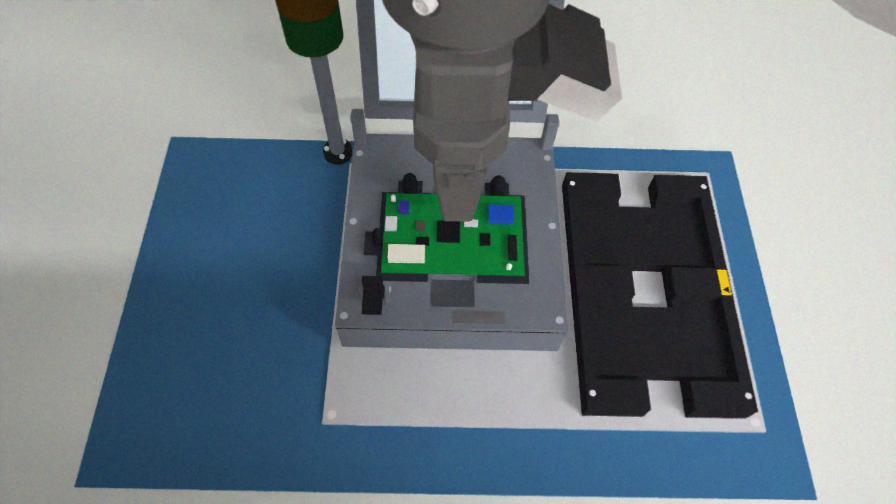

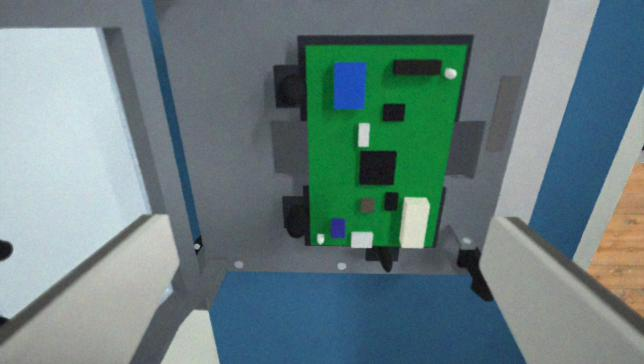

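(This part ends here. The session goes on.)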